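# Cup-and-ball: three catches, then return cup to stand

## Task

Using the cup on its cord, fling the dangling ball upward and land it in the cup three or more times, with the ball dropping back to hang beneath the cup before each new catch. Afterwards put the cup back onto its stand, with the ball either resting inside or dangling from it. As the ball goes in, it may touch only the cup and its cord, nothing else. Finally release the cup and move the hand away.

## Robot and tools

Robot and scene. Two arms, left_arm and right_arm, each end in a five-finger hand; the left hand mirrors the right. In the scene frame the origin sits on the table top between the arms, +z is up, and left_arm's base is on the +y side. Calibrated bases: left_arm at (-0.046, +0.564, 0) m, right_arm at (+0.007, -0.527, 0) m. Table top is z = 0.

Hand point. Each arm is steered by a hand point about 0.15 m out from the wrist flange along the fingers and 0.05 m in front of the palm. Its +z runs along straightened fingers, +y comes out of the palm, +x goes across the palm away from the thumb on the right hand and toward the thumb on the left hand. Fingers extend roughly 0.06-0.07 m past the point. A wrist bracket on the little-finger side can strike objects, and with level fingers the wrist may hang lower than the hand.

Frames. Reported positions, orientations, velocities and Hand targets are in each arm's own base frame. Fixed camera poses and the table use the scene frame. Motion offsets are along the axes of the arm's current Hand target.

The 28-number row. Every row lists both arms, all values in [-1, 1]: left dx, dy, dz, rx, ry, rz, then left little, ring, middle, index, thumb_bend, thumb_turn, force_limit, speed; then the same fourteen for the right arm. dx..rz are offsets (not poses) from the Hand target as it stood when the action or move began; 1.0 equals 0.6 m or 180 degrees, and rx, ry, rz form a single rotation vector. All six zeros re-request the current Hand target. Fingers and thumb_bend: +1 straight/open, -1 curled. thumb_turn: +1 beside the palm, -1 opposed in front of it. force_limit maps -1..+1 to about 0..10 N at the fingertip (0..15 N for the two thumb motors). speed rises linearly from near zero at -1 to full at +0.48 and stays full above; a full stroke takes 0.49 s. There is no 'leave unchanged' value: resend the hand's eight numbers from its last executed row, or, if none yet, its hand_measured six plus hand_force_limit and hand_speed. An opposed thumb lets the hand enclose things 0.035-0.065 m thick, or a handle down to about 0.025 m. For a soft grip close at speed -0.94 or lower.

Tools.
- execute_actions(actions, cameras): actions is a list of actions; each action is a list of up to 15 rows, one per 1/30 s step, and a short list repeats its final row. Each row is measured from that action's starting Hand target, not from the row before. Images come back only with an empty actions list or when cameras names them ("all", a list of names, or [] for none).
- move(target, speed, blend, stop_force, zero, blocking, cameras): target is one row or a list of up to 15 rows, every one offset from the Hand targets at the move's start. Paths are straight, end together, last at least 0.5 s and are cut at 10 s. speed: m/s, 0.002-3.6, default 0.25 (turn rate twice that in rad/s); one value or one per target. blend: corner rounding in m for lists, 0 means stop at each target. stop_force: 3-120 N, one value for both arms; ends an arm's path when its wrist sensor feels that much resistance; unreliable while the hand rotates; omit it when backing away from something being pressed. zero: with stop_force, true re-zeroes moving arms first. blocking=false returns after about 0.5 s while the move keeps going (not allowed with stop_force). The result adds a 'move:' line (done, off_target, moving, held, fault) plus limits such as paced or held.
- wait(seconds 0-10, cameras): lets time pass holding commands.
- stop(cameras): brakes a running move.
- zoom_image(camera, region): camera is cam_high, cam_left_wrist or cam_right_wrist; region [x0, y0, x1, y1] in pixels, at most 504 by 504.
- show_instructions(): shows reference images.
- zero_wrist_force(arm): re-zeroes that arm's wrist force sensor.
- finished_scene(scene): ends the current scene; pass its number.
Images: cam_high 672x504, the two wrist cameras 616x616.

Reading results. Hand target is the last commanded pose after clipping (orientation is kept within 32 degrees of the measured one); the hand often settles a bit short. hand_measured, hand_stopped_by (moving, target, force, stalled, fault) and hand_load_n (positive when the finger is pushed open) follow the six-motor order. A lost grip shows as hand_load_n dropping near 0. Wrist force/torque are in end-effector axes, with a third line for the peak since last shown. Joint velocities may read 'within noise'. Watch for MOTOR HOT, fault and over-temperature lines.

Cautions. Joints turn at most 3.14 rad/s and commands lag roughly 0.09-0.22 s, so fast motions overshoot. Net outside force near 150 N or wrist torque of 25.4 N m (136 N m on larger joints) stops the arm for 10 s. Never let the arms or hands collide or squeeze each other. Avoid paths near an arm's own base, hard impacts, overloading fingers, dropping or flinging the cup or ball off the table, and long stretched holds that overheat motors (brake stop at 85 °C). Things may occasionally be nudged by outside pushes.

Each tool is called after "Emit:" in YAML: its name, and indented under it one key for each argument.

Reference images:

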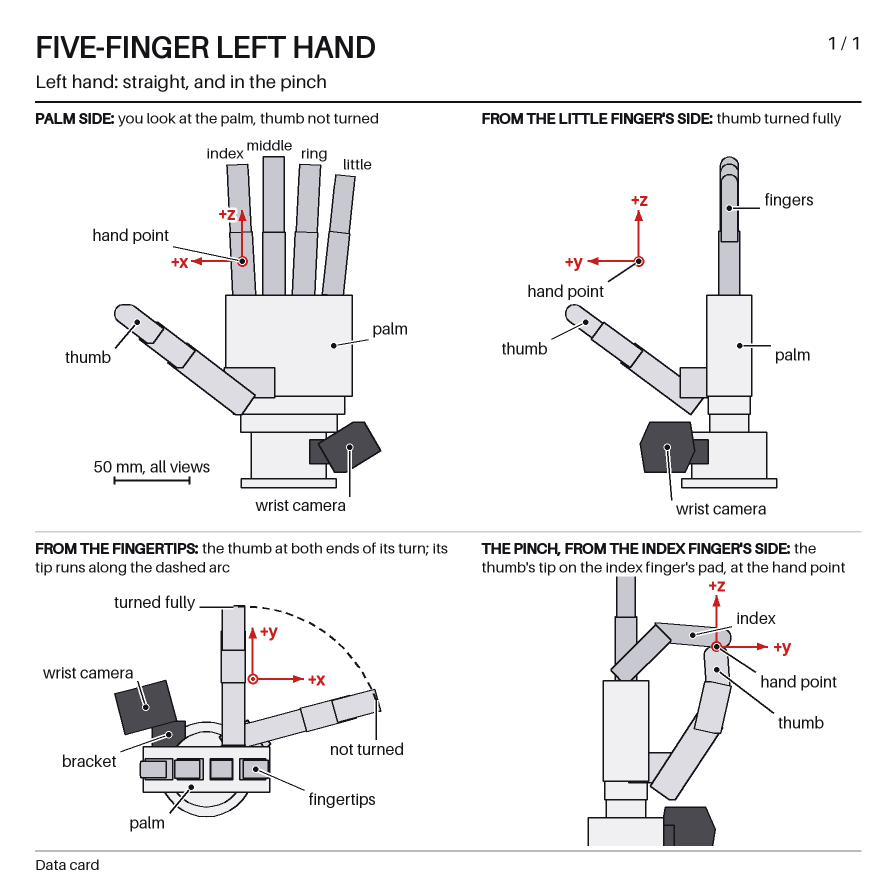

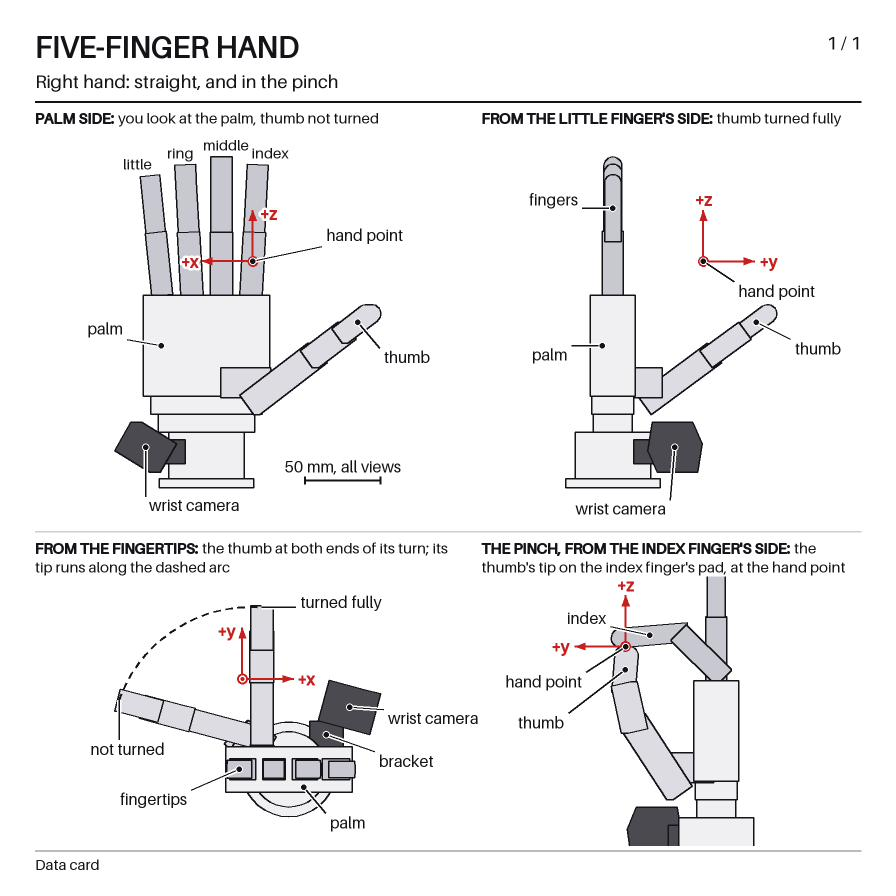

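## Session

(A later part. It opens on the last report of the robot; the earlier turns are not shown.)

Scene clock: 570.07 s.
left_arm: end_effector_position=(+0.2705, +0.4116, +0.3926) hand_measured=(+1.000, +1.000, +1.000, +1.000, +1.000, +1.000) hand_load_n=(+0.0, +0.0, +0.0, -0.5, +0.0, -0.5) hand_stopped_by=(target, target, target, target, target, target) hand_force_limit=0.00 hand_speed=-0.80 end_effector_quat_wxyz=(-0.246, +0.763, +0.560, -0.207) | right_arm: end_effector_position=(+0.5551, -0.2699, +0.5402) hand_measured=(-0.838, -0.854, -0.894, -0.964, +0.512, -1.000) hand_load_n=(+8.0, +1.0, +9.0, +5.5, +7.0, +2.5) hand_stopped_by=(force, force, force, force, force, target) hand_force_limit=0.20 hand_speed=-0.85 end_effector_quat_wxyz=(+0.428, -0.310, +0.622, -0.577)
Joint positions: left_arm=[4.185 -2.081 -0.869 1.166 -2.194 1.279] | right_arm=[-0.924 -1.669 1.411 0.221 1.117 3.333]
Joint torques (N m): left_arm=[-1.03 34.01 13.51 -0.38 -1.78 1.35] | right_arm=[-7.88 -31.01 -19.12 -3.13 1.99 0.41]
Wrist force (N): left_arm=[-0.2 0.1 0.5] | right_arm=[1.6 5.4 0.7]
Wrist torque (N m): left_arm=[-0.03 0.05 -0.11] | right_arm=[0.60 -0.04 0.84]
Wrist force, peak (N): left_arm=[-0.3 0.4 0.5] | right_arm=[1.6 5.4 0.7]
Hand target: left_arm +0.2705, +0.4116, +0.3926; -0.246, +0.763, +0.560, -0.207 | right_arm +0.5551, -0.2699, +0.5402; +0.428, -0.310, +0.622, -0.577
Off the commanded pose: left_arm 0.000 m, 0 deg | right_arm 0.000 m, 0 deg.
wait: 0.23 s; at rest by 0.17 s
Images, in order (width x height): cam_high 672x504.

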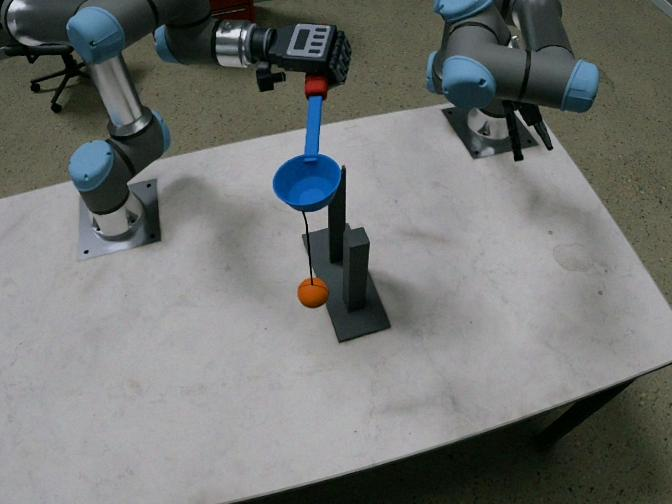

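Emit:
execute_actions:
  actions:
    - [[0,0,0,0,0,0,1,1,1,1,1,1,0,-0.8,-0.0163,0.0029,-0.0016,0,0,0,-1,-1,-0.99,-1,-0.98,-1,0.2,-0.85],[0,0,0,0,0,0,1,1,1,1,1,1,0,-0.8,-0.0326,0.0057,-0.0031,0,0,0,-1,-1,-0.99,-1,-0.98,-1,0.2,-0.85],[0,0,0,0,0,0,1,1,1,1,1,1,0,-0.8,-0.0490,0.0086,-0.0047,0,0,0,-1,-1,-0.99,-1,-0.98,-1,0.2,-0.85],[0,0,0,0,0,0,1,1,1,1,1,1,0,-0.8,-0.0653,0.0115,-0.0063,0,0,0,-1,-1,-0.99,-1,-0.98,-1,0.2,-0.85],[0,0,0,0,0,0,1,1,1,1,1,1,0,-0.8,-0.0816,0.0143,-0.0079,0,0,0,-1,-1,-0.99,-1,-0.98,-1,0.2,-0.85],[0,0,0,0,0,0,1,1,1,1,1,1,0,-0.8,-0.0979,0.0172,-0.0094,0,0,0,-1,-1,-0.99,-1,-0.98,-1,0.2,-0.85],[0,0,0,0,0,0,1,1,1,1,1,1,0,-0.8,-0.1142,0.0200,-0.0110,0,0,0,-1,-1,-0.99,-1,-0.98,-1,0.2,-0.85],[0,0,0,0,0,0,1,1,1,1,1,1,0,-0.8,-0.1305,0.0229,-0.0126,0,0,0,-1,-1,-0.99,-1,-0.98,-1,0.2,-0.85],[0,0,0,0,0,0,1,1,1,1,1,1,0,-0.8,-0.1469,0.0258,-0.0142,0,0,0,-1,-1,-0.99,-1,-0.98,-1,0.2,-0.85],[0,0,0,0,0,0,1,1,1,1,1,1,0,-0.8,-0.1632,0.0286,-0.0157,0,0,0,-1,-1,-0.99,-1,-0.98,-1,0.2,-0.85],[0,0,0,0,0,0,1,1,1,1,1,1,0,-0.8,-0.1795,0.0315,-0.0173,0,0,0,-1,-1,-0.99,-1,-0.98,-1,0.2,-0.85],[0,0,0,0,0,0,1,1,1,1,1,1,0,-0.8,-0.1958,0.0344,-0.0189,0,0,0,-1,-1,-0.99,-1,-0.98,-1,0.2,-0.85],[0,0,0,0,0,0,1,1,1,1,1,1,0,-0.8,-0.2121,0.0372,-0.0204,0,0,0,-1,-1,-0.99,-1,-0.98,-1,0.2,-0.85],[0,0,0,0,0,0,1,1,1,1,1,1,0,-0.8,-0.1958,0.0344,-0.0189,0,0,0,-1,-1,-0.99,-1,-0.98,-1,0.2,-0.85],[0,0,0,0,0,0,1,1,1,1,1,1,0,-0.8,-0.1795,0.0315,-0.0173,0,0,0,-1,-1,-0.99,-1,-0.98,-1,0.2,-0.85]]
    - [[0,0,0,0,0,0,1,1,1,1,1,1,0,-0.8,0.0163,-0.0029,0.0016,0,0,0,-1,-1,-0.99,-1,-0.98,-1,0.2,-0.85],[0,0,0,0,0,0,1,1,1,1,1,1,0,-0.8,0.0326,-0.0057,0.0031,0,0,0,-1,-1,-0.99,-1,-0.98,-1,0.2,-0.85],[0,0,0,0,0,0,1,1,1,1,1,1,0,-0.8,0.0490,-0.0086,0.0047,0,0,0,-1,-1,-0.99,-1,-0.98,-1,0.2,-0.85],[0,0,0,0,0,0,1,1,1,1,1,1,0,-0.8,0.0653,-0.0115,0.0063,0,0,0,-1,-1,-0.99,-1,-0.98,-1,0.2,-0.85],[0,0,0,0,0,0,1,1,1,1,1,1,0,-0.8,0.0816,-0.0143,0.0079,0,0,0,-1,-1,-0.99,-1,-0.98,-1,0.2,-0.85],[0,0,0,0,0,0,1,1,1,1,1,1,0,-0.8,0.0979,-0.0172,0.0094,0,0,0,-1,-1,-0.99,-1,-0.98,-1,0.2,-0.85],[0,0,0,0,0,0,1,1,1,1,1,1,0,-0.8,0.1142,-0.0200,0.0110,0,0,0,-1,-1,-0.99,-1,-0.98,-1,0.2,-0.85],[0,0,0,0,0,0,1,1,1,1,1,1,0,-0.8,0.1305,-0.0229,0.0126,0,0,0,-1,-1,-0.99,-1,-0.98,-1,0.2,-0.85],[0,0,0,0,0,0,1,1,1,1,1,1,0,-0.8,0.1469,-0.0258,0.0142,0,0,0,-1,-1,-0.99,-1,-0.98,-1,0.2,-0.85],[0,0,0,0,0,0,1,1,1,1,1,1,0,-0.8,0.1632,-0.0286,0.0157,0,0,0,-1,-1,-0.99,-1,-0.98,-1,0.2,-0.85],[0,0,0,0,0,0,1,1,1,1,1,1,0,-0.8,0.1795,-0.0315,0.0173,0,0,0,-1,-1,-0.99,-1,-0.98,-1,0.2,-0.85]]
  cameras: ["cam_high","cam_left_wrist"]

Emit:
wait:
  seconds: 0.1
  cameras: ["cam_high","cam_left_wrist"]

Emit:
wait:
  seconds: 0.1
  cameras: ["cam_high","cam_left_wrist"]

Emit:
wait:
  seconds: 0.1
  cameras: ["cam_high","cam_left_wrist"]

Emit:
wait:
  seconds: 0.1
  cameras: ["cam_high","cam_left_wrist"]

Emit:
wait:
  seconds: 0.1
  cameras: ["cam_high","cam_left_wrist"]

Emit:
wait:
  seconds: 0.1
  cameras: ["cam_high","cam_left_wrist"]

Emit:
wait:
  seconds: 0.1
  cameras: ["cam_high","cam_left_wrist"]

Scene clock: 585.40 s.
left_arm: end_effector_position=(+0.2705, +0.4116, +0.3926) hand_measured=(+1.000, +1.000, +1.000, +1.000, +1.000, +1.000) hand_load_n=(+0.0, +0.0, +0.0, +0.0, +0.0, +0.0) hand_stopped_by=(target, target, target, target, target, target) hand_force_limit=0.00 hand_speed=-0.80 end_effector_quat_wxyz=(-0.246, +0.763, +0.560, -0.207) | right_arm: end_effector_position=(+0.5551, -0.2700, +0.5402) hand_measured=(-0.838, -0.854, -0.894, -0.964, +0.512, -1.000) hand_load_n=(+7.5, +0.5, +9.0, +5.5, +7.5, +2.0) hand_stopped_by=(force, force, force, force, force, target) hand_force_limit=0.20 hand_speed=-0.85 end_effector_quat_wxyz=(+0.428, -0.310, +0.622, -0.577) end_effector_velocity=(-0.001, +0.000, -0.001) end_effector_angular_velocity=(+0.001, +0.001, +0.001)
Joint positions: left_arm=[4.185 -2.081 -0.869 1.166 -2.194 1.279] | right_arm=[-0.924 -1.669 1.411 0.221 1.117 3.333]
Joint velocities: left_arm=[within noise] | right_arm=[-0.003 0 0 0.002 -0.005 0]
Joint torques (N m): left_arm=[-0.67 33.59 14.15 -0.32 -1.77 1.5] | right_arm=[-7.11 -30.83 -17.46 -1.05 -2.29 -2.45]
Wrist force (N): left_arm=[-0.1 0.1 0.6] | right_arm=[1.9 4.2 0.8]
Wrist torque (N m): left_arm=[-0.03 0.02 -0.11] | right_arm=[0.54 -0.10 0.76]
Wrist force, peak (N): left_arm=[0.0 0.2 0.9] | right_arm=[-6.6 6.9 -0.3]
Hand target: left_arm +0.2705, +0.4116, +0.3926; -0.246, +0.763, +0.560, -0.207 | right_arm +0.5551, -0.2699, +0.5402; +0.428, -0.310, +0.622, -0.577
Off the commanded pose: left_arm 0.000 m, 0 deg | right_arm 0.000 m, 0 deg.
Step readings (end_effector_position of left_arm | right_arm):
0: (+0.2705, +0.4116, +0.3926) | (+0.5551, -0.2699, +0.5402)
1: (+0.2705, +0.4116, +0.3926) | (+0.5551, -0.2698, +0.5402)
2: (+0.2705, +0.4116, +0.3926) | (+0.5563, -0.2668, +0.5402)
4: (+0.2705, +0.4116, +0.3926) | (+0.5615, -0.2525, +0.5402)
8: (+0.2705, +0.4116, +0.3926) | (+0.5763, -0.2114, +0.5401)
15: (+0.2705, +0.4116, +0.3926) | (+0.5998, -0.1529, +0.5400)
16: (+0.2705, +0.4116, +0.3926) | (+0.5993, -0.1558, +0.5401)
17: (+0.2705, +0.4116, +0.3926) | (+0.5968, -0.1636, +0.5401)
19: (+0.2705, +0.4116, +0.3926) | (+0.5886, -0.1841, +0.5401)
23: (+0.2705, +0.4116, +0.3926) | (+0.5717, -0.2245, +0.5401)
30: (+0.2705, +0.4116, +0.3926) | (+0.5536, -0.2726, +0.5402)
camera_calibration:
cam_left_wrist: T_world_to_cam=[[-0.641971, 0.517504, 0.565741, -0.255726], [0.734502, 0.626762, 0.260148, -0.56419], [-0.219957, 0.582545, -0.78247, 0.234956], [0, 0, 0, 1]] pos_world=[0.301911, 0.34908, 0.475293]
Images, in order (width x height): cam_high 672x504, cam_left_wrist 616x616.

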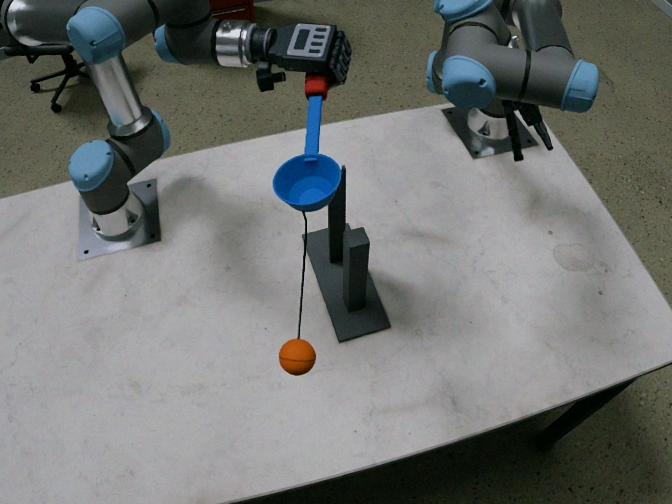

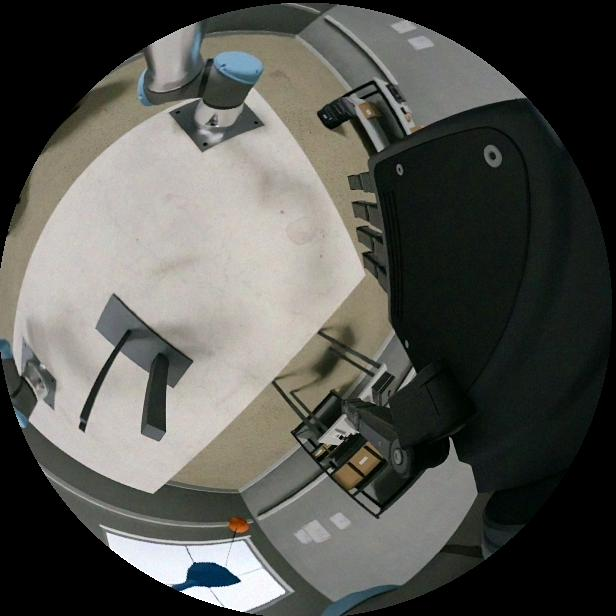

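Scene clock: 585.50 s.
left_arm: end_effector_position=(+0.2705, +0.4116, +0.3926) hand_measured=(+1.000, +1.000, +1.000, +1.000, +1.000, +1.000) hand_load_n=(+0.0, +0.0, +0.0, +0.0, +0.0, +0.0) hand_stopped_by=(target, target, target, target, target, target) hand_force_limit=0.00 hand_speed=-0.80 end_effector_quat_wxyz=(-0.246, +0.763, +0.560, -0.207) | right_arm: end_effector_position=(+0.5551, -0.2699, +0.5402) hand_measured=(-0.838, -0.854, -0.894, -0.964, +0.512, -1.000) hand_load_n=(+8.5, +1.0, +9.0, +5.5, +7.0, +2.0) hand_stopped_by=(force, force, force, force, force, target) hand_force_limit=0.20 hand_speed=-0.85 end_effector_quat_wxyz=(+0.428, -0.310, +0.622, -0.577)
Joint positions: left_arm=[4.185 -2.081 -0.869 1.166 -2.194 1.279] | right_arm=[-0.924 -1.669 1.411 0.221 1.117 3.333]
Joint torques (N m): left_arm=[-0.7 34.18 13.41 -0.25 -1.77 1.4] | right_arm=[-6.99 -31.21 -17.7 -1.01 -2.34 -2.72]
Wrist force (N): left_arm=[-0.2 0.2 0.6] | right_arm=[1.6 4.8 0.9]
Wrist torque (N m): left_arm=[-0.01 0.05 -0.12] | right_arm=[0.58 -0.11 0.89]
Wrist force, peak (N): left_arm=[-0.2 0.2 0.6] | right_arm=[2.1 5.0 0.6]
Hand target: left_arm +0.2705, +0.4116, +0.3926; -0.246, +0.763, +0.560, -0.207 | right_arm +0.5551, -0.2699, +0.5402; +0.428, -0.310, +0.622, -0.577
Off the commanded pose: left_arm 0.000 m, 0 deg | right_arm 0.000 m, 0 deg.
wait: 0.10 s; no rest
camera_calibration:
cam_left_wrist: T_world_to_cam=[[-0.641971, 0.517504, 0.565741, -0.255726], [0.734502, 0.626762, 0.260148, -0.56419], [-0.219957, 0.582545, -0.78247, 0.234956], [0, 0, 0, 1]] pos_world=[0.301911, 0.34908, 0.475293]
Images, in order (width x height): cam_high 672x504, cam_left_wrist 616x616.

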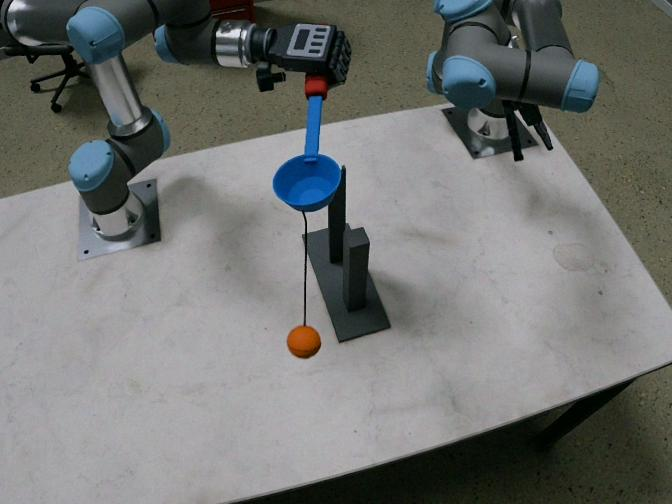

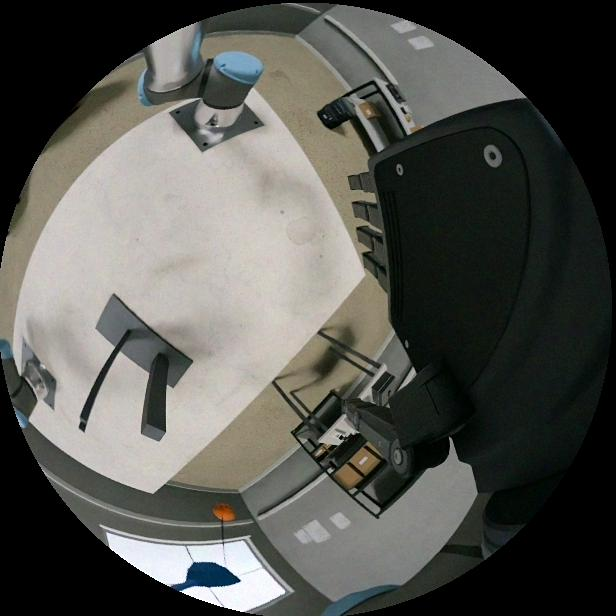

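Scene clock: 585.60 s.
left_arm: end_effector_position=(+0.2705, +0.4116, +0.3926) hand_measured=(+1.000, +1.000, +1.000, +1.000, +1.000, +1.000) hand_load_n=(+0.0, +0.0, +0.0, +0.0, +0.0, +0.0) hand_stopped_by=(target, target, target, target, target, target) hand_force_limit=0.00 hand_speed=-0.80 end_effector_quat_wxyz=(-0.246, +0.763, +0.560, -0.207) | right_arm: end_effector_position=(+0.5551, -0.2699, +0.5402) hand_measured=(-0.838, -0.854, -0.894, -0.964, +0.512, -1.000) hand_load_n=(+8.5, +1.0, +9.5, +5.5, +7.0, +2.0) hand_stopped_by=(force, force, force, force, force, target) hand_force_limit=0.20 hand_speed=-0.85 end_effector_quat_wxyz=(+0.428, -0.310, +0.622, -0.577)
Joint positions: left_arm=[4.185 -2.081 -0.869 1.166 -2.194 1.279] | right_arm=[-0.924 -1.669 1.411 0.221 1.117 3.333]
Joint torques (N m): left_arm=[-0.83 33.79 13.55 -0.38 -1.67 1.42] | right_arm=[-7.57 -30.63 -17.91 -0.98 -2.31 -2.66]
Wrist force (N): left_arm=[-0.2 0.1 0.5] | right_arm=[1.5 4.8 0.5]
Wrist torque (N m): left_arm=[-0.03 0.05 -0.12] | right_arm=[0.56 -0.11 0.82]
Wrist force, peak (N): left_arm=[-0.2 0.1 0.5] | right_arm=[1.5 5.4 0.4]
Hand target: left_arm +0.2705, +0.4116, +0.3926; -0.246, +0.763, +0.560, -0.207 | right_arm +0.5551, -0.2699, +0.5402; +0.428, -0.310, +0.622, -0.577
Off the commanded pose: left_arm 0.000 m, 0 deg | right_arm 0.000 m, 0 deg.
wait: 0.10 s; no rest
camera_calibration:
cam_left_wrist: T_world_to_cam=[[-0.641971, 0.517504, 0.565741, -0.255726], [0.734502, 0.626762, 0.260148, -0.56419], [-0.219957, 0.582545, -0.78247, 0.234956], [0, 0, 0, 1]] pos_world=[0.301911, 0.34908, 0.475293]
Images, in order (width x height): cam_high 672x504, cam_left_wrist 616x616.

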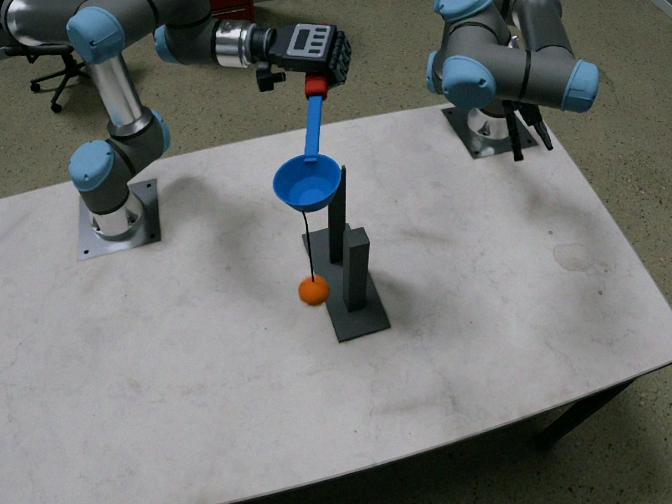

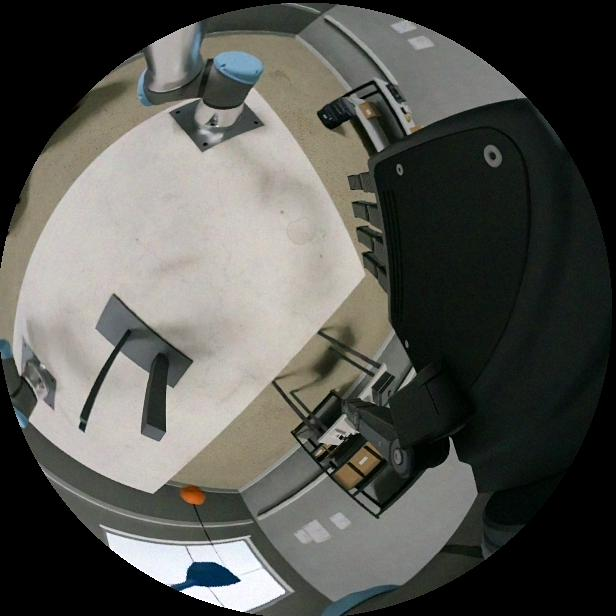

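Scene clock: 585.70 s.
left_arm: end_effector_position=(+0.2705, +0.4116, +0.3926) hand_measured=(+1.000, +1.000, +1.000, +1.000, +1.000, +1.000) hand_load_n=(+0.0, +0.0, +0.0, +0.0, +0.0, +0.0) hand_stopped_by=(target, target, target, target, target, target) hand_force_limit=0.00 hand_speed=-0.80 end_effector_quat_wxyz=(-0.246, +0.763, +0.560, -0.207) | right_arm: end_effector_position=(+0.5551, -0.2699, +0.5402) hand_measured=(-0.838, -0.854, -0.894, -0.964, +0.512, -1.000) hand_load_n=(+8.0, +0.5, +9.0, +5.5, +7.0, +2.0) hand_stopped_by=(force, force, force, force, force, target) hand_force_limit=0.20 hand_speed=-0.85 end_effector_quat_wxyz=(+0.428, -0.310, +0.622, -0.577)
Joint positions: left_arm=[4.185 -2.081 -0.869 1.166 -2.194 1.279] | right_arm=[-0.924 -1.669 1.411 0.221 1.117 3.333]
Joint torques (N m): left_arm=[-1 33.93 13.58 -0.3 -1.76 1.45] | right_arm=[-8.31 -30.5 -17.58 -1.08 -2.34 -2.44]
Wrist force (N): left_arm=[-0.3 0.2 0.6] | right_arm=[1.7 4.7 0.9]
Wrist torque (N m): left_arm=[-0.02 0.05 -0.12] | right_arm=[0.51 -0.11 0.71]
Wrist force, peak (N): left_arm=[-0.3 0.2 0.6] | right_arm=[1.7 4.7 0.9]
Hand target: left_arm +0.2705, +0.4116, +0.3926; -0.246, +0.763, +0.560, -0.207 | right_arm +0.5551, -0.2699, +0.5402; +0.428, -0.310, +0.622, -0.577
Off the commanded pose: left_arm 0.000 m, 0 deg | right_arm 0.000 m, 0 deg.
wait: 0.10 s; no rest
camera_calibration:
cam_left_wrist: T_world_to_cam=[[-0.641971, 0.517504, 0.565741, -0.255726], [0.734502, 0.626762, 0.260148, -0.56419], [-0.219957, 0.582545, -0.78247, 0.234956], [0, 0, 0, 1]] pos_world=[0.301911, 0.34908, 0.475293]
Images, in order (width x height): cam_high 672x504, cam_left_wrist 616x616.

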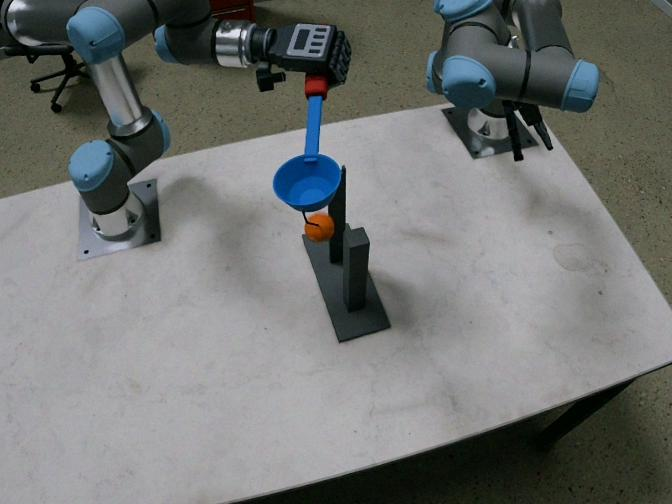

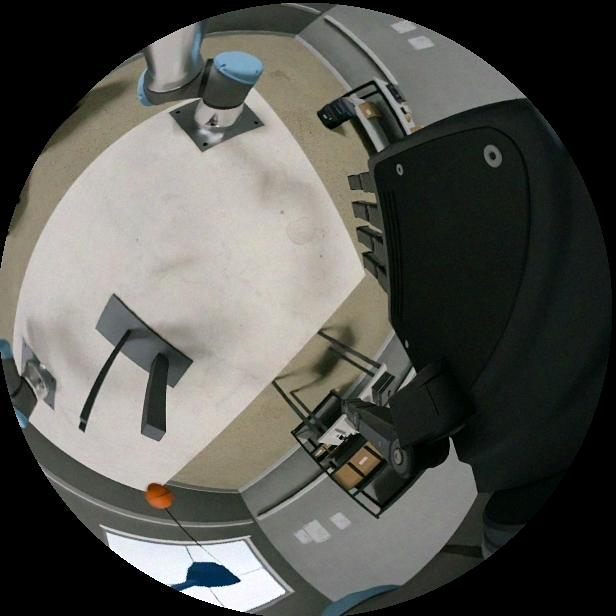

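Scene clock: 585.80 s.
left_arm: end_effector_position=(+0.2705, +0.4116, +0.3926) hand_measured=(+1.000, +1.000, +1.000, +1.000, +1.000, +1.000) hand_load_n=(+0.0, -0.5, +0.0, +0.0, +0.0, +0.0) hand_stopped_by=(target, target, target, target, target, target) hand_force_limit=0.00 hand_speed=-0.80 end_effector_quat_wxyz=(-0.246, +0.763, +0.560, -0.207) | right_arm: end_effector_position=(+0.5551, -0.2699, +0.5402) hand_measured=(-0.838, -0.854, -0.894, -0.964, +0.512, -1.000) hand_load_n=(+7.5, +0.5, +9.5, +5.5, +7.5, +2.0) hand_stopped_by=(force, force, force, force, force, target) hand_force_limit=0.20 hand_speed=-0.85 end_effector_quat_wxyz=(+0.428, -0.310, +0.622, -0.577)
Joint positions: left_arm=[4.185 -2.081 -0.869 1.166 -2.194 1.279] | right_arm=[-0.924 -1.669 1.411 0.221 1.117 3.333]
Joint torques (N m): left_arm=[-0.22 33.91 14.18 -0.32 -1.86 1.48] | right_arm=[-8.47 -30.82 -17.32 -1.28 -2.3 -2.45]
Wrist force (N): left_arm=[-0.3 0.2 0.5] | right_arm=[1.2 4.7 1.0]
Wrist torque (N m): left_arm=[-0.02 0.06 -0.12] | right_arm=[0.51 -0.05 0.71]
Wrist force, peak (N): left_arm=[-0.3 0.2 0.5] | right_arm=[1.2 4.7 1.0]
Hand target: left_arm +0.2705, +0.4116, +0.3926; -0.246, +0.763, +0.560, -0.207 | right_arm +0.5551, -0.2699, +0.5402; +0.428, -0.310, +0.622, -0.577
Off the commanded pose: left_arm 0.000 m, 0 deg | right_arm 0.000 m, 0 deg.
wait: 0.10 s; no rest
camera_calibration:
cam_left_wrist: T_world_to_cam=[[-0.641971, 0.517504, 0.565741, -0.255726], [0.734502, 0.626762, 0.260148, -0.56419], [-0.219957, 0.582545, -0.78247, 0.234956], [0, 0, 0, 1]] pos_world=[0.301911, 0.34908, 0.475293]
Images, in order (width x height): cam_high 672x504, cam_left_wrist 616x616.

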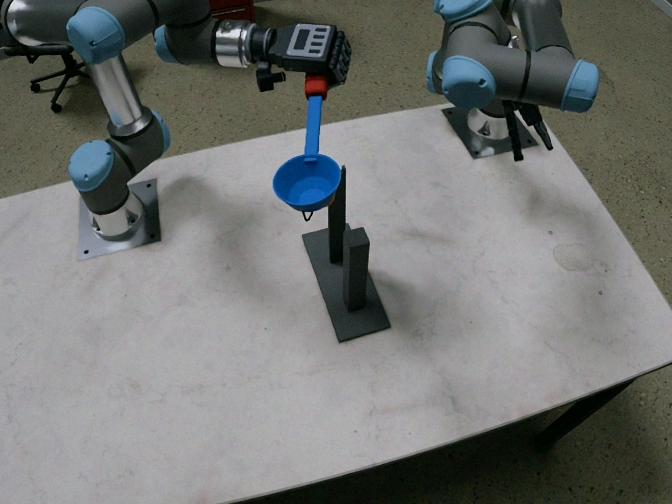

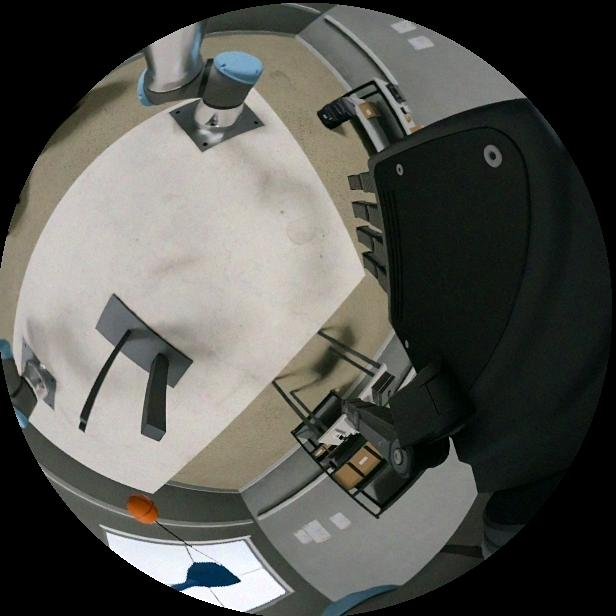

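Scene clock: 585.90 s.
left_arm: end_effector_position=(+0.2705, +0.4116, +0.3926) hand_measured=(+1.000, +1.000, +1.000, +1.000, +1.000, +1.000) hand_load_n=(+0.0, +0.0, +0.0, +0.0, +0.0, +0.0) hand_stopped_by=(target, target, target, target, target, target) hand_force_limit=0.00 hand_speed=-0.80 end_effector_quat_wxyz=(-0.246, +0.763, +0.560, -0.207) | right_arm: end_effector_position=(+0.5550, -0.2699, +0.5402) hand_measured=(-0.838, -0.854, -0.894, -0.964, +0.512, -1.000) hand_load_n=(+8.0, +0.5, +9.0, +5.5, +7.0, +2.5) hand_stopped_by=(force, force, force, force, force, target) hand_force_limit=0.20 hand_speed=-0.85 end_effector_quat_wxyz=(+0.428, -0.310, +0.622, -0.577)
Joint positions: left_arm=[4.185 -2.081 -0.869 1.166 -2.194 1.279] | right_arm=[-0.924 -1.669 1.411 0.221 1.117 3.333]
Joint torques (N m): left_arm=[-0.57 34.69 13.73 -0.37 -1.77 1.36] | right_arm=[-7.86 -30.95 -17.61 -1.27 -2.19 -2.23]
Wrist force (N): left_arm=[-0.1 0.2 0.6] | right_arm=[1.4 4.7 0.7]
Wrist torque (N m): left_arm=[-0.01 0.03 -0.11] | right_arm=[0.55 -0.09 0.86]
Wrist force, peak (N): left_arm=[-0.1 0.2 0.6] | right_arm=[1.3 5.1 0.7]
Hand target: left_arm +0.2705, +0.4116, +0.3926; -0.246, +0.763, +0.560, -0.207 | right_arm +0.5551, -0.2699, +0.5402; +0.428, -0.310, +0.622, -0.577
Off the commanded pose: left_arm 0.000 m, 0 deg | right_arm 0.000 m, 0 deg.
wait: 0.10 s; no rest
camera_calibration:
cam_left_wrist: T_world_to_cam=[[-0.641971, 0.517504, 0.565741, -0.255726], [0.734502, 0.626762, 0.260148, -0.56419], [-0.219957, 0.582545, -0.78247, 0.234956], [0, 0, 0, 1]] pos_world=[0.301911, 0.34908, 0.475293]
Images, in order (width x height): cam_high 672x504, cam_left_wrist 616x616.

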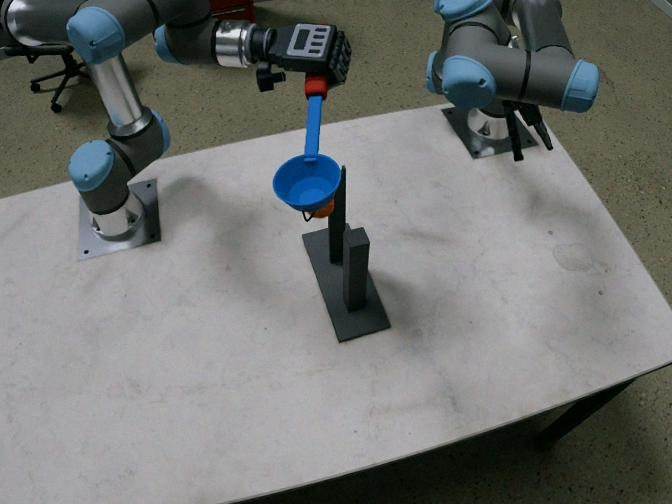

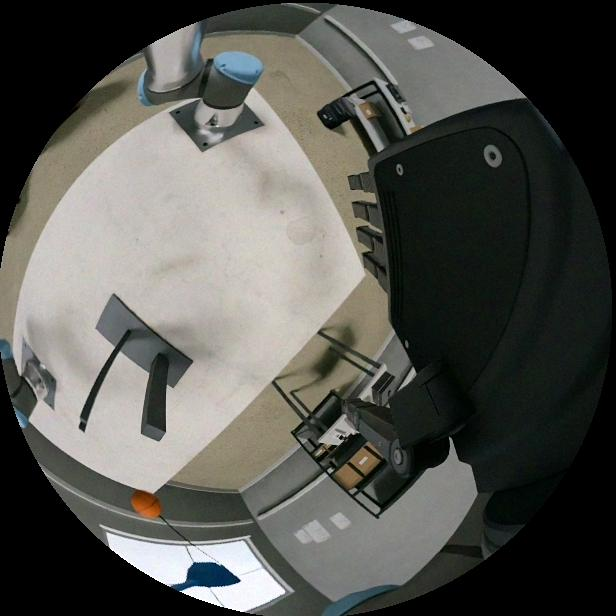

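Scene clock: 586.00 s.
left_arm: end_effector_position=(+0.2705, +0.4116, +0.3926) hand_measured=(+1.000, +1.000, +1.000, +1.000, +1.000, +1.000) hand_load_n=(+0.0, +0.0, +0.0, +0.0, +0.0, +0.0) hand_stopped_by=(target, target, target, target, target, target) hand_force_limit=0.00 hand_speed=-0.80 end_effector_quat_wxyz=(-0.246, +0.763, +0.560, -0.207) | right_arm: end_effector_position=(+0.5550, -0.2699, +0.5402) hand_measured=(-0.838, -0.854, -0.894, -0.964, +0.512, -1.000) hand_load_n=(+8.5, +0.5, +9.0, +5.5, +7.0, +2.5) hand_stopped_by=(force, force, force, force, force, target) hand_force_limit=0.20 hand_speed=-0.85 end_effector_quat_wxyz=(+0.428, -0.310, +0.622, -0.577)
Joint positions: left_arm=[4.185 -2.081 -0.869 1.166 -2.194 1.279] | right_arm=[-0.924 -1.669 1.411 0.221 1.117 3.333]
Joint torques (N m): left_arm=[-0.65 34.12 13.74 -0.32 -1.75 1.46] | right_arm=[-7.81 -31.1 -18.06 -1.42 -2.22 -2.31]
Wrist force (N): left_arm=[-0.1 0.2 0.4] | right_arm=[1.5 4.4 0.6]
Wrist torque (N m): left_arm=[0.00 0.02 -0.11] | right_arm=[0.56 -0.05 0.84]
Wrist force, peak (N): left_arm=[0.1 0.2 0.7] | right_arm=[1.9 5.4 0.9]
Hand target: left_arm +0.2705, +0.4116, +0.3926; -0.246, +0.763, +0.560, -0.207 | right_arm +0.5551, -0.2699, +0.5402; +0.428, -0.310, +0.622, -0.577
Off the commanded pose: left_arm 0.000 m, 0 deg | right_arm 0.000 m, 0 deg.
wait: 0.10 s; no rest
camera_calibration:
cam_left_wrist: T_world_to_cam=[[-0.641971, 0.517504, 0.565741, -0.255726], [0.734502, 0.626762, 0.260148, -0.56419], [-0.219957, 0.582545, -0.78247, 0.234956], [0, 0, 0, 1]] pos_world=[0.301911, 0.34908, 0.475293]
Images, in order (width x height): cam_high 672x504, cam_left_wrist 616x616.

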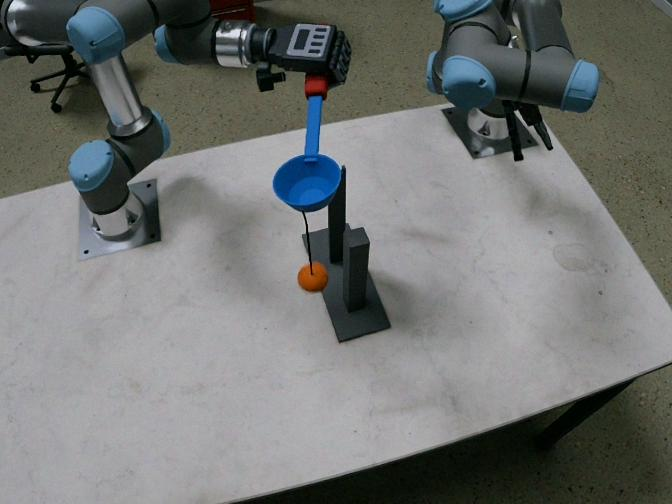

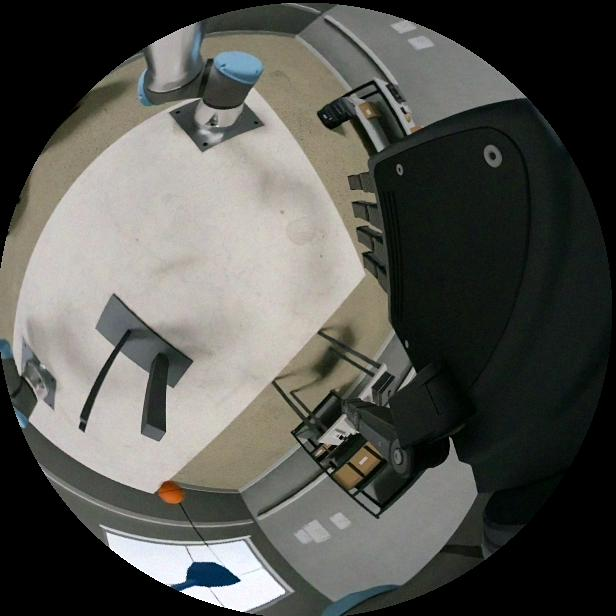

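Scene clock: 586.10 s.
left_arm: end_effector_position=(+0.2705, +0.4116, +0.3926) hand_measured=(+1.000, +1.000, +1.000, +1.000, +1.000, +1.000) hand_load_n=(+0.0, +0.0, +0.0, +0.0, +0.0, +0.0) hand_stopped_by=(target, target, target, target, target, target) hand_force_limit=0.00 hand_speed=-0.80 end_effector_quat_wxyz=(-0.246, +0.763, +0.560, -0.207) | right_arm: end_effector_position=(+0.5550, -0.2699, +0.5402) hand_measured=(-0.838, -0.854, -0.894, -0.964, +0.512, -1.000) hand_load_n=(+7.5, +0.5, +9.5, +5.0, +7.0, +2.5) hand_stopped_by=(force, force, force, force, force, target) hand_force_limit=0.20 hand_speed=-0.85 end_effector_quat_wxyz=(+0.428, -0.310, +0.622, -0.577)
Joint positions: left_arm=[4.185 -2.081 -0.869 1.166 -2.194 1.279] | right_arm=[-0.924 -1.669 1.411 0.221 1.117 3.333]
Joint torques (N m): left_arm=[-0.4 33.69 13.51 -0.32 -1.76 1.47] | right_arm=[-7.79 -30.68 -18.25 -1.27 -2.2 -2.2]
Wrist force (N): left_arm=[-0.1 0.2 0.5] | right_arm=[1.6 3.9 1.0]
Wrist torque (N m): left_arm=[-0.02 0.02 -0.11] | right_arm=[0.50 -0.08 0.71]
Wrist force, peak (N): left_arm=[-0.2 0.4 0.6] | right_arm=[2.2 5.0 0.9]
Hand target: left_arm +0.2705, +0.4116, +0.3926; -0.246, +0.763, +0.560, -0.207 | right_arm +0.5551, -0.2699, +0.5402; +0.428, -0.310, +0.622, -0.577
Off the commanded pose: left_arm 0.000 m, 0 deg | right_arm 0.000 m, 0 deg.
wait: 0.10 s; no rest
camera_calibration:
cam_left_wrist: T_world_to_cam=[[-0.641971, 0.517504, 0.565741, -0.255726], [0.734502, 0.626762, 0.260148, -0.56419], [-0.219957, 0.582545, -0.78247, 0.234956], [0, 0, 0, 1]] pos_world=[0.301911, 0.34908, 0.475293]
Images, in order (width x height): cam_high 672x504, cam_left_wrist 616x616.

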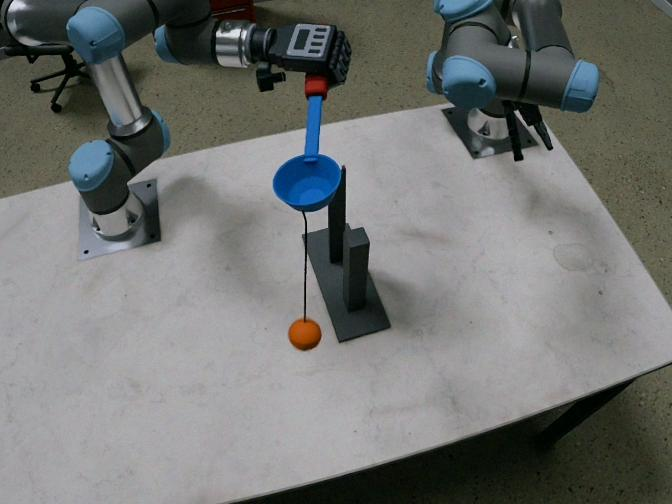

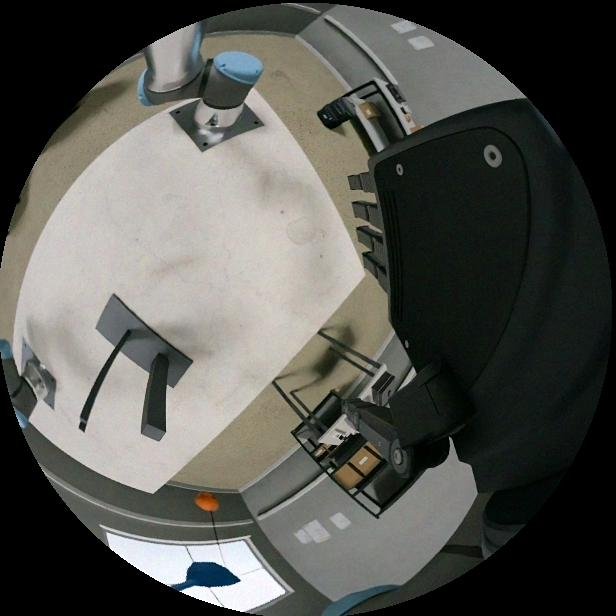

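Emit:
wait:
  seconds: 5
  cameras: ["cam_high"]

Emit:
zoom_image:
  camera: "cam_high"
  region: [260, 180, 360, 320]

Emit:
wait:
  seconds: 0.23
  cameras: ["cam_high"]

Emit:
zoom_image:
  camera: "cam_high"
  region: [260, 180, 360, 320]

Emit:
wait:
  seconds: 0.23
  cameras: ["cam_high"]

Emit:
zoom_image:
  camera: "cam_high"
  region: [260, 180, 360, 320]

Emit:
wait:
  seconds: 0.23
  cameras: ["cam_high"]

Emit:
zoom_image:
  camera: "cam_high"
  region: [260, 180, 360, 320]

Scene clock: 645.47 s.
left_arm: end_effector_position=(+0.2705, +0.4116, +0.3926) hand_measured=(+1.000, +1.000, +1.000, +1.000, +1.000, +1.000) hand_load_n=(+0.0, +0.0, +0.0, +0.0, +0.0, +0.0) hand_stopped_by=(target, target, target, target, target, target) hand_force_limit=0.00 hand_speed=-0.80 end_effector_quat_wxyz=(-0.246, +0.763, +0.560, -0.207) | right_arm: end_effector_position=(+0.5550, -0.2699, +0.5402) hand_measured=(-0.838, -0.854, -0.894, -0.964, +0.512, -1.000) hand_load_n=(+8.0, +1.0, +9.5, +5.5, +7.0, +2.0) hand_stopped_by=(force, force, force, force, force, target) hand_force_limit=0.20 hand_speed=-0.85 end_effector_quat_wxyz=(+0.428, -0.310, +0.622, -0.577)
Joint positions: left_arm=[4.185 -2.081 -0.869 1.166 -2.194 1.279] | right_arm=[-0.924 -1.669 1.411 0.221 1.117 3.333]
Joint torques (N m): left_arm=[1.47 34.42 13.54 -0.34 -1.76 1.37] | right_arm=[6.43 -11.01 -26.51 -3.24 1.9 0.76]
Wrist force (N): left_arm=[-0.2 0.0 0.5] | right_arm=[2.0 4.5 0.8]
Wrist torque (N m): left_arm=[-0.04 0.03 -0.11] | right_arm=[0.57 -0.17 0.78]
Wrist force, peak (N): left_arm=[-0.3 0.4 0.8] | right_arm=[1.4 5.7 1.0]
Hand target: left_arm +0.2705, +0.4116, +0.3926; -0.246, +0.763, +0.560, -0.207 | right_arm +0.5551, -0.2699, +0.5402; +0.428, -0.310, +0.622, -0.577
Off the commanded pose: left_arm 0.000 m, 0 deg | right_arm 0.000 m, 0 deg.
wait: 5.00 s; at rest from the start
Images, in order (width x height): cam_high 672x504.

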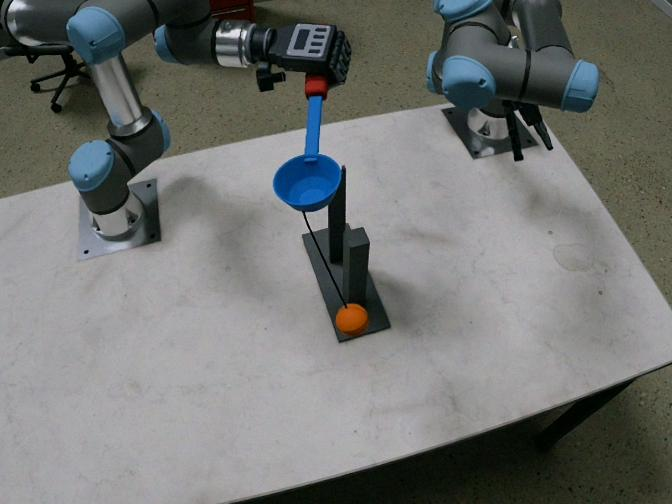

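Scaled by 3.600 from the camera's 672x504 image, which has a finer 960x720 frame.

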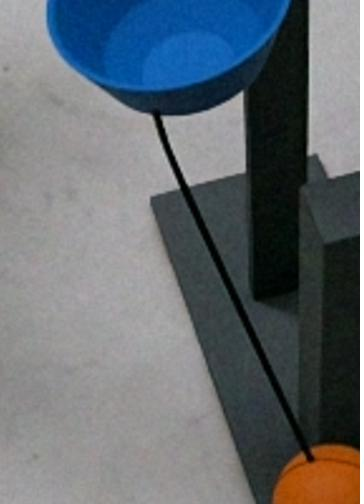

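Scene clock: 645.70 s.
left_arm: end_effector_position=(+0.2705, +0.4116, +0.3926) hand_measured=(+1.000, +1.000, +1.000, +1.000, +1.000, +1.000) hand_load_n=(+0.0, +0.0, +0.0, +0.0, +0.0, +0.0) hand_stopped_by=(target, target, target, target, target, target) hand_force_limit=0.00 hand_speed=-0.80 end_effector_quat_wxyz=(-0.246, +0.763, +0.560, -0.207) | right_arm: end_effector_position=(+0.5550, -0.2699, +0.5402) hand_measured=(-0.838, -0.854, -0.894, -0.964, +0.512, -1.000) hand_load_n=(+8.0, +0.5, +9.5, +5.5, +7.0, +2.5) hand_stopped_by=(force, force, force, force, force, target) hand_force_limit=0.20 hand_speed=-0.85 end_effector_quat_wxyz=(+0.428, -0.310, +0.622, -0.577)
Joint positions: left_arm=[4.185 -2.081 -0.869 1.166 -2.194 1.279] | right_arm=[-0.924 -1.669 1.411 0.221 1.117 3.333]
Joint torques (N m): left_arm=[1.31 33.65 13.15 -0.2 -1.72 1.37] | right_arm=[6.09 -10.41 -26.32 -3.15 1.9 0.82]
Wrist force (N): left_arm=[-0.1 0.1 0.6] | right_arm=[1.6 5.3 0.5]
Wrist torque (N m): left_arm=[-0.02 0.02 -0.11] | right_arm=[0.59 -0.02 0.79]
Wrist force, peak (N): left_arm=[-0.1 0.1 0.6] | right_arm=[1.6 5.3 0.5]
Hand target: left_arm +0.2705, +0.4116, +0.3926; -0.246, +0.763, +0.560, -0.207 | right_arm +0.5551, -0.2699, +0.5402; +0.428, -0.310, +0.622, -0.577
Off the commanded pose: left_arm 0.000 m, 0 deg | right_arm 0.000 m, 0 deg.
wait: 0.23 s; at rest by 0.17 s
Images, in order (width x height): cam_high 672x504.

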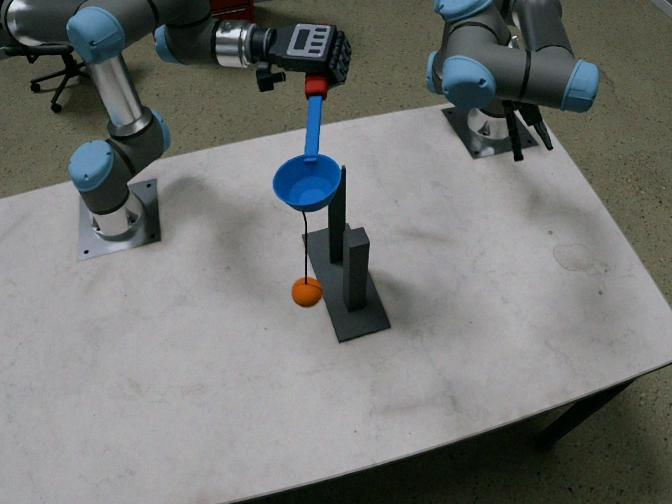

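Scaled by 3.600 from the camera's 672x504 image, which has a finer 960x720 frame.

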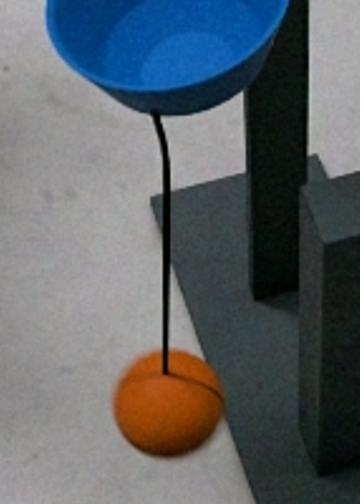

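Scene clock: 645.93 s.
left_arm: end_effector_position=(+0.2705, +0.4116, +0.3926) hand_measured=(+1.000, +1.000, +1.000, +1.000, +1.000, +1.000) hand_load_n=(+0.0, +0.0, +0.0, +0.0, +0.0, +0.0) hand_stopped_by=(target, target, target, target, target, target) hand_force_limit=0.00 hand_speed=-0.80 end_effector_quat_wxyz=(-0.246, +0.763, +0.560, -0.207) | right_arm: end_effector_position=(+0.5550, -0.2699, +0.5402) hand_measured=(-0.838, -0.854, -0.894, -0.964, +0.512, -1.000) hand_load_n=(+7.5, +0.5, +9.0, +5.5, +7.0, +2.5) hand_stopped_by=(force, force, force, force, force, target) hand_force_limit=0.20 hand_speed=-0.85 end_effector_quat_wxyz=(+0.428, -0.310, +0.622, -0.577)
Joint positions: left_arm=[4.185 -2.081 -0.869 1.166 -2.194 1.279] | right_arm=[-0.924 -1.669 1.411 0.221 1.117 3.333]
Joint torques (N m): left_arm=[1.66 33.29 13.17 -0.36 -1.65 1.47] | right_arm=[6.32 -10.08 -27.26 -3.13 1.78 0.74]
Wrist force (N): left_arm=[-0.1 0.2 0.4] | right_arm=[1.6 4.9 0.9]
Wrist torque (N m): left_arm=[0.00 0.02 -0.11] | right_arm=[0.57 -0.07 0.78]
Wrist force, peak (N): left_arm=[-0.4 0.3 0.5] | right_arm=[1.3 5.3 0.5]
Hand target: left_arm +0.2705, +0.4116, +0.3926; -0.246, +0.763, +0.560, -0.207 | right_arm +0.5551, -0.2699, +0.5402; +0.428, -0.310, +0.622, -0.577
Off the commanded pose: left_arm 0.000 m, 0 deg | right_arm 0.000 m, 0 deg.
wait: 0.23 s; at rest by 0.17 s
Images, in order (width x height): cam_high 672x504.

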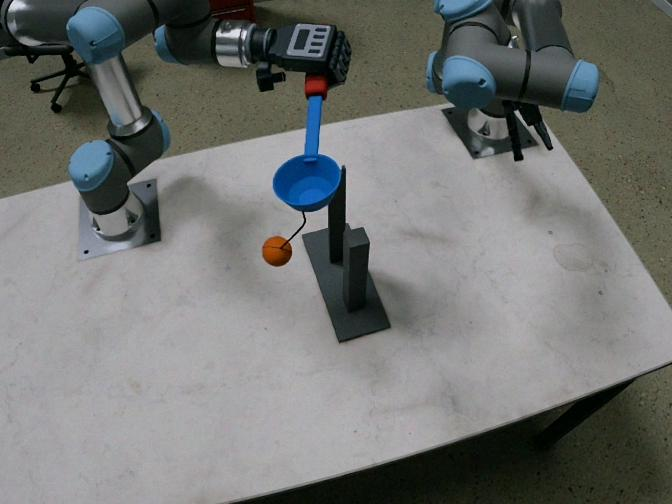

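Scaled by 3.600 from the camera's 672x504 image, which has a finer 960x720 frame.

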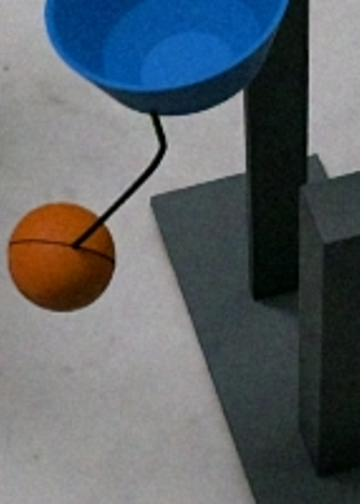

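Scene clock: 646.17 s.
left_arm: end_effector_position=(+0.2705, +0.4116, +0.3926) hand_measured=(+1.000, +1.000, +1.000, +1.000, +1.000, +1.000) hand_load_n=(+0.0, +0.0, +0.0, -0.5, +0.0, +0.0) hand_stopped_by=(target, target, target, target, target, target) hand_force_limit=0.00 hand_speed=-0.80 end_effector_quat_wxyz=(-0.246, +0.763, +0.560, -0.207) | right_arm: end_effector_position=(+0.5550, -0.2699, +0.5402) hand_measured=(-0.838, -0.854, -0.894, -0.964, +0.512, -1.000) hand_load_n=(+8.0, +0.5, +9.0, +5.5, +7.0, +2.0) hand_stopped_by=(force, force, force, force, force, target) hand_force_limit=0.20 hand_speed=-0.85 end_effector_quat_wxyz=(+0.428, -0.310, +0.622, -0.577)
Joint positions: left_arm=[4.185 -2.081 -0.869 1.166 -2.194 1.279] | right_arm=[-0.924 -1.669 1.411 0.221 1.117 3.333]
Joint torques (N m): left_arm=[1.29 33.39 13.16 -0.29 -1.79 1.41] | right_arm=[6.5 -10.56 -27.22 -3.12 1.81 0.73]
Wrist force (N): left_arm=[-0.1 0.2 0.4] | right_arm=[1.3 4.2 0.9]
Wrist torque (N m): left_arm=[0.00 0.02 -0.11] | right_arm=[0.57 -0.09 0.75]
Wrist force, peak (N): left_arm=[-0.3 0.2 0.8] | right_arm=[1.6 5.3 0.9]
Hand target: left_arm +0.2705, +0.4116, +0.3926; -0.246, +0.763, +0.560, -0.207 | right_arm +0.5551, -0.2699, +0.5402; +0.428, -0.310, +0.622, -0.577
Off the commanded pose: left_arm 0.000 m, 0 deg | right_arm 0.000 m, 0 deg.
wait: 0.23 s; at rest by 0.17 s
Images, in order (width x height): cam_high 672x504.

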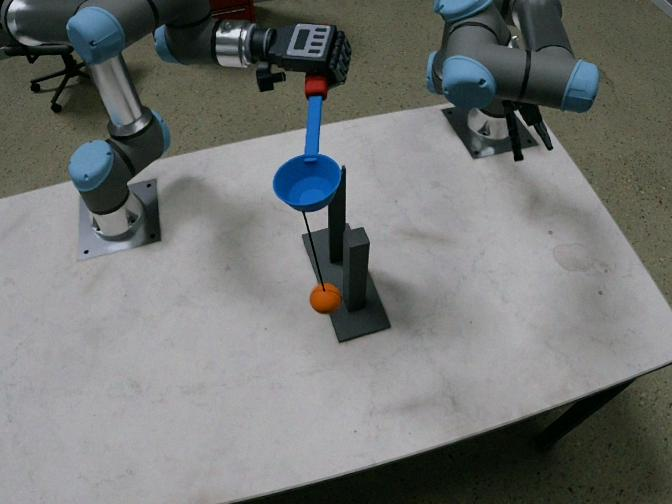

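Scaled by 3.600 from the camera's 672x504 image, which has a finer 960x720 frame.

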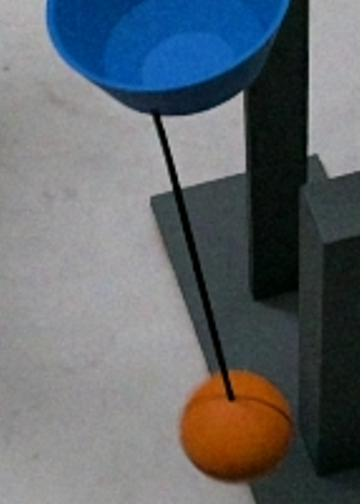

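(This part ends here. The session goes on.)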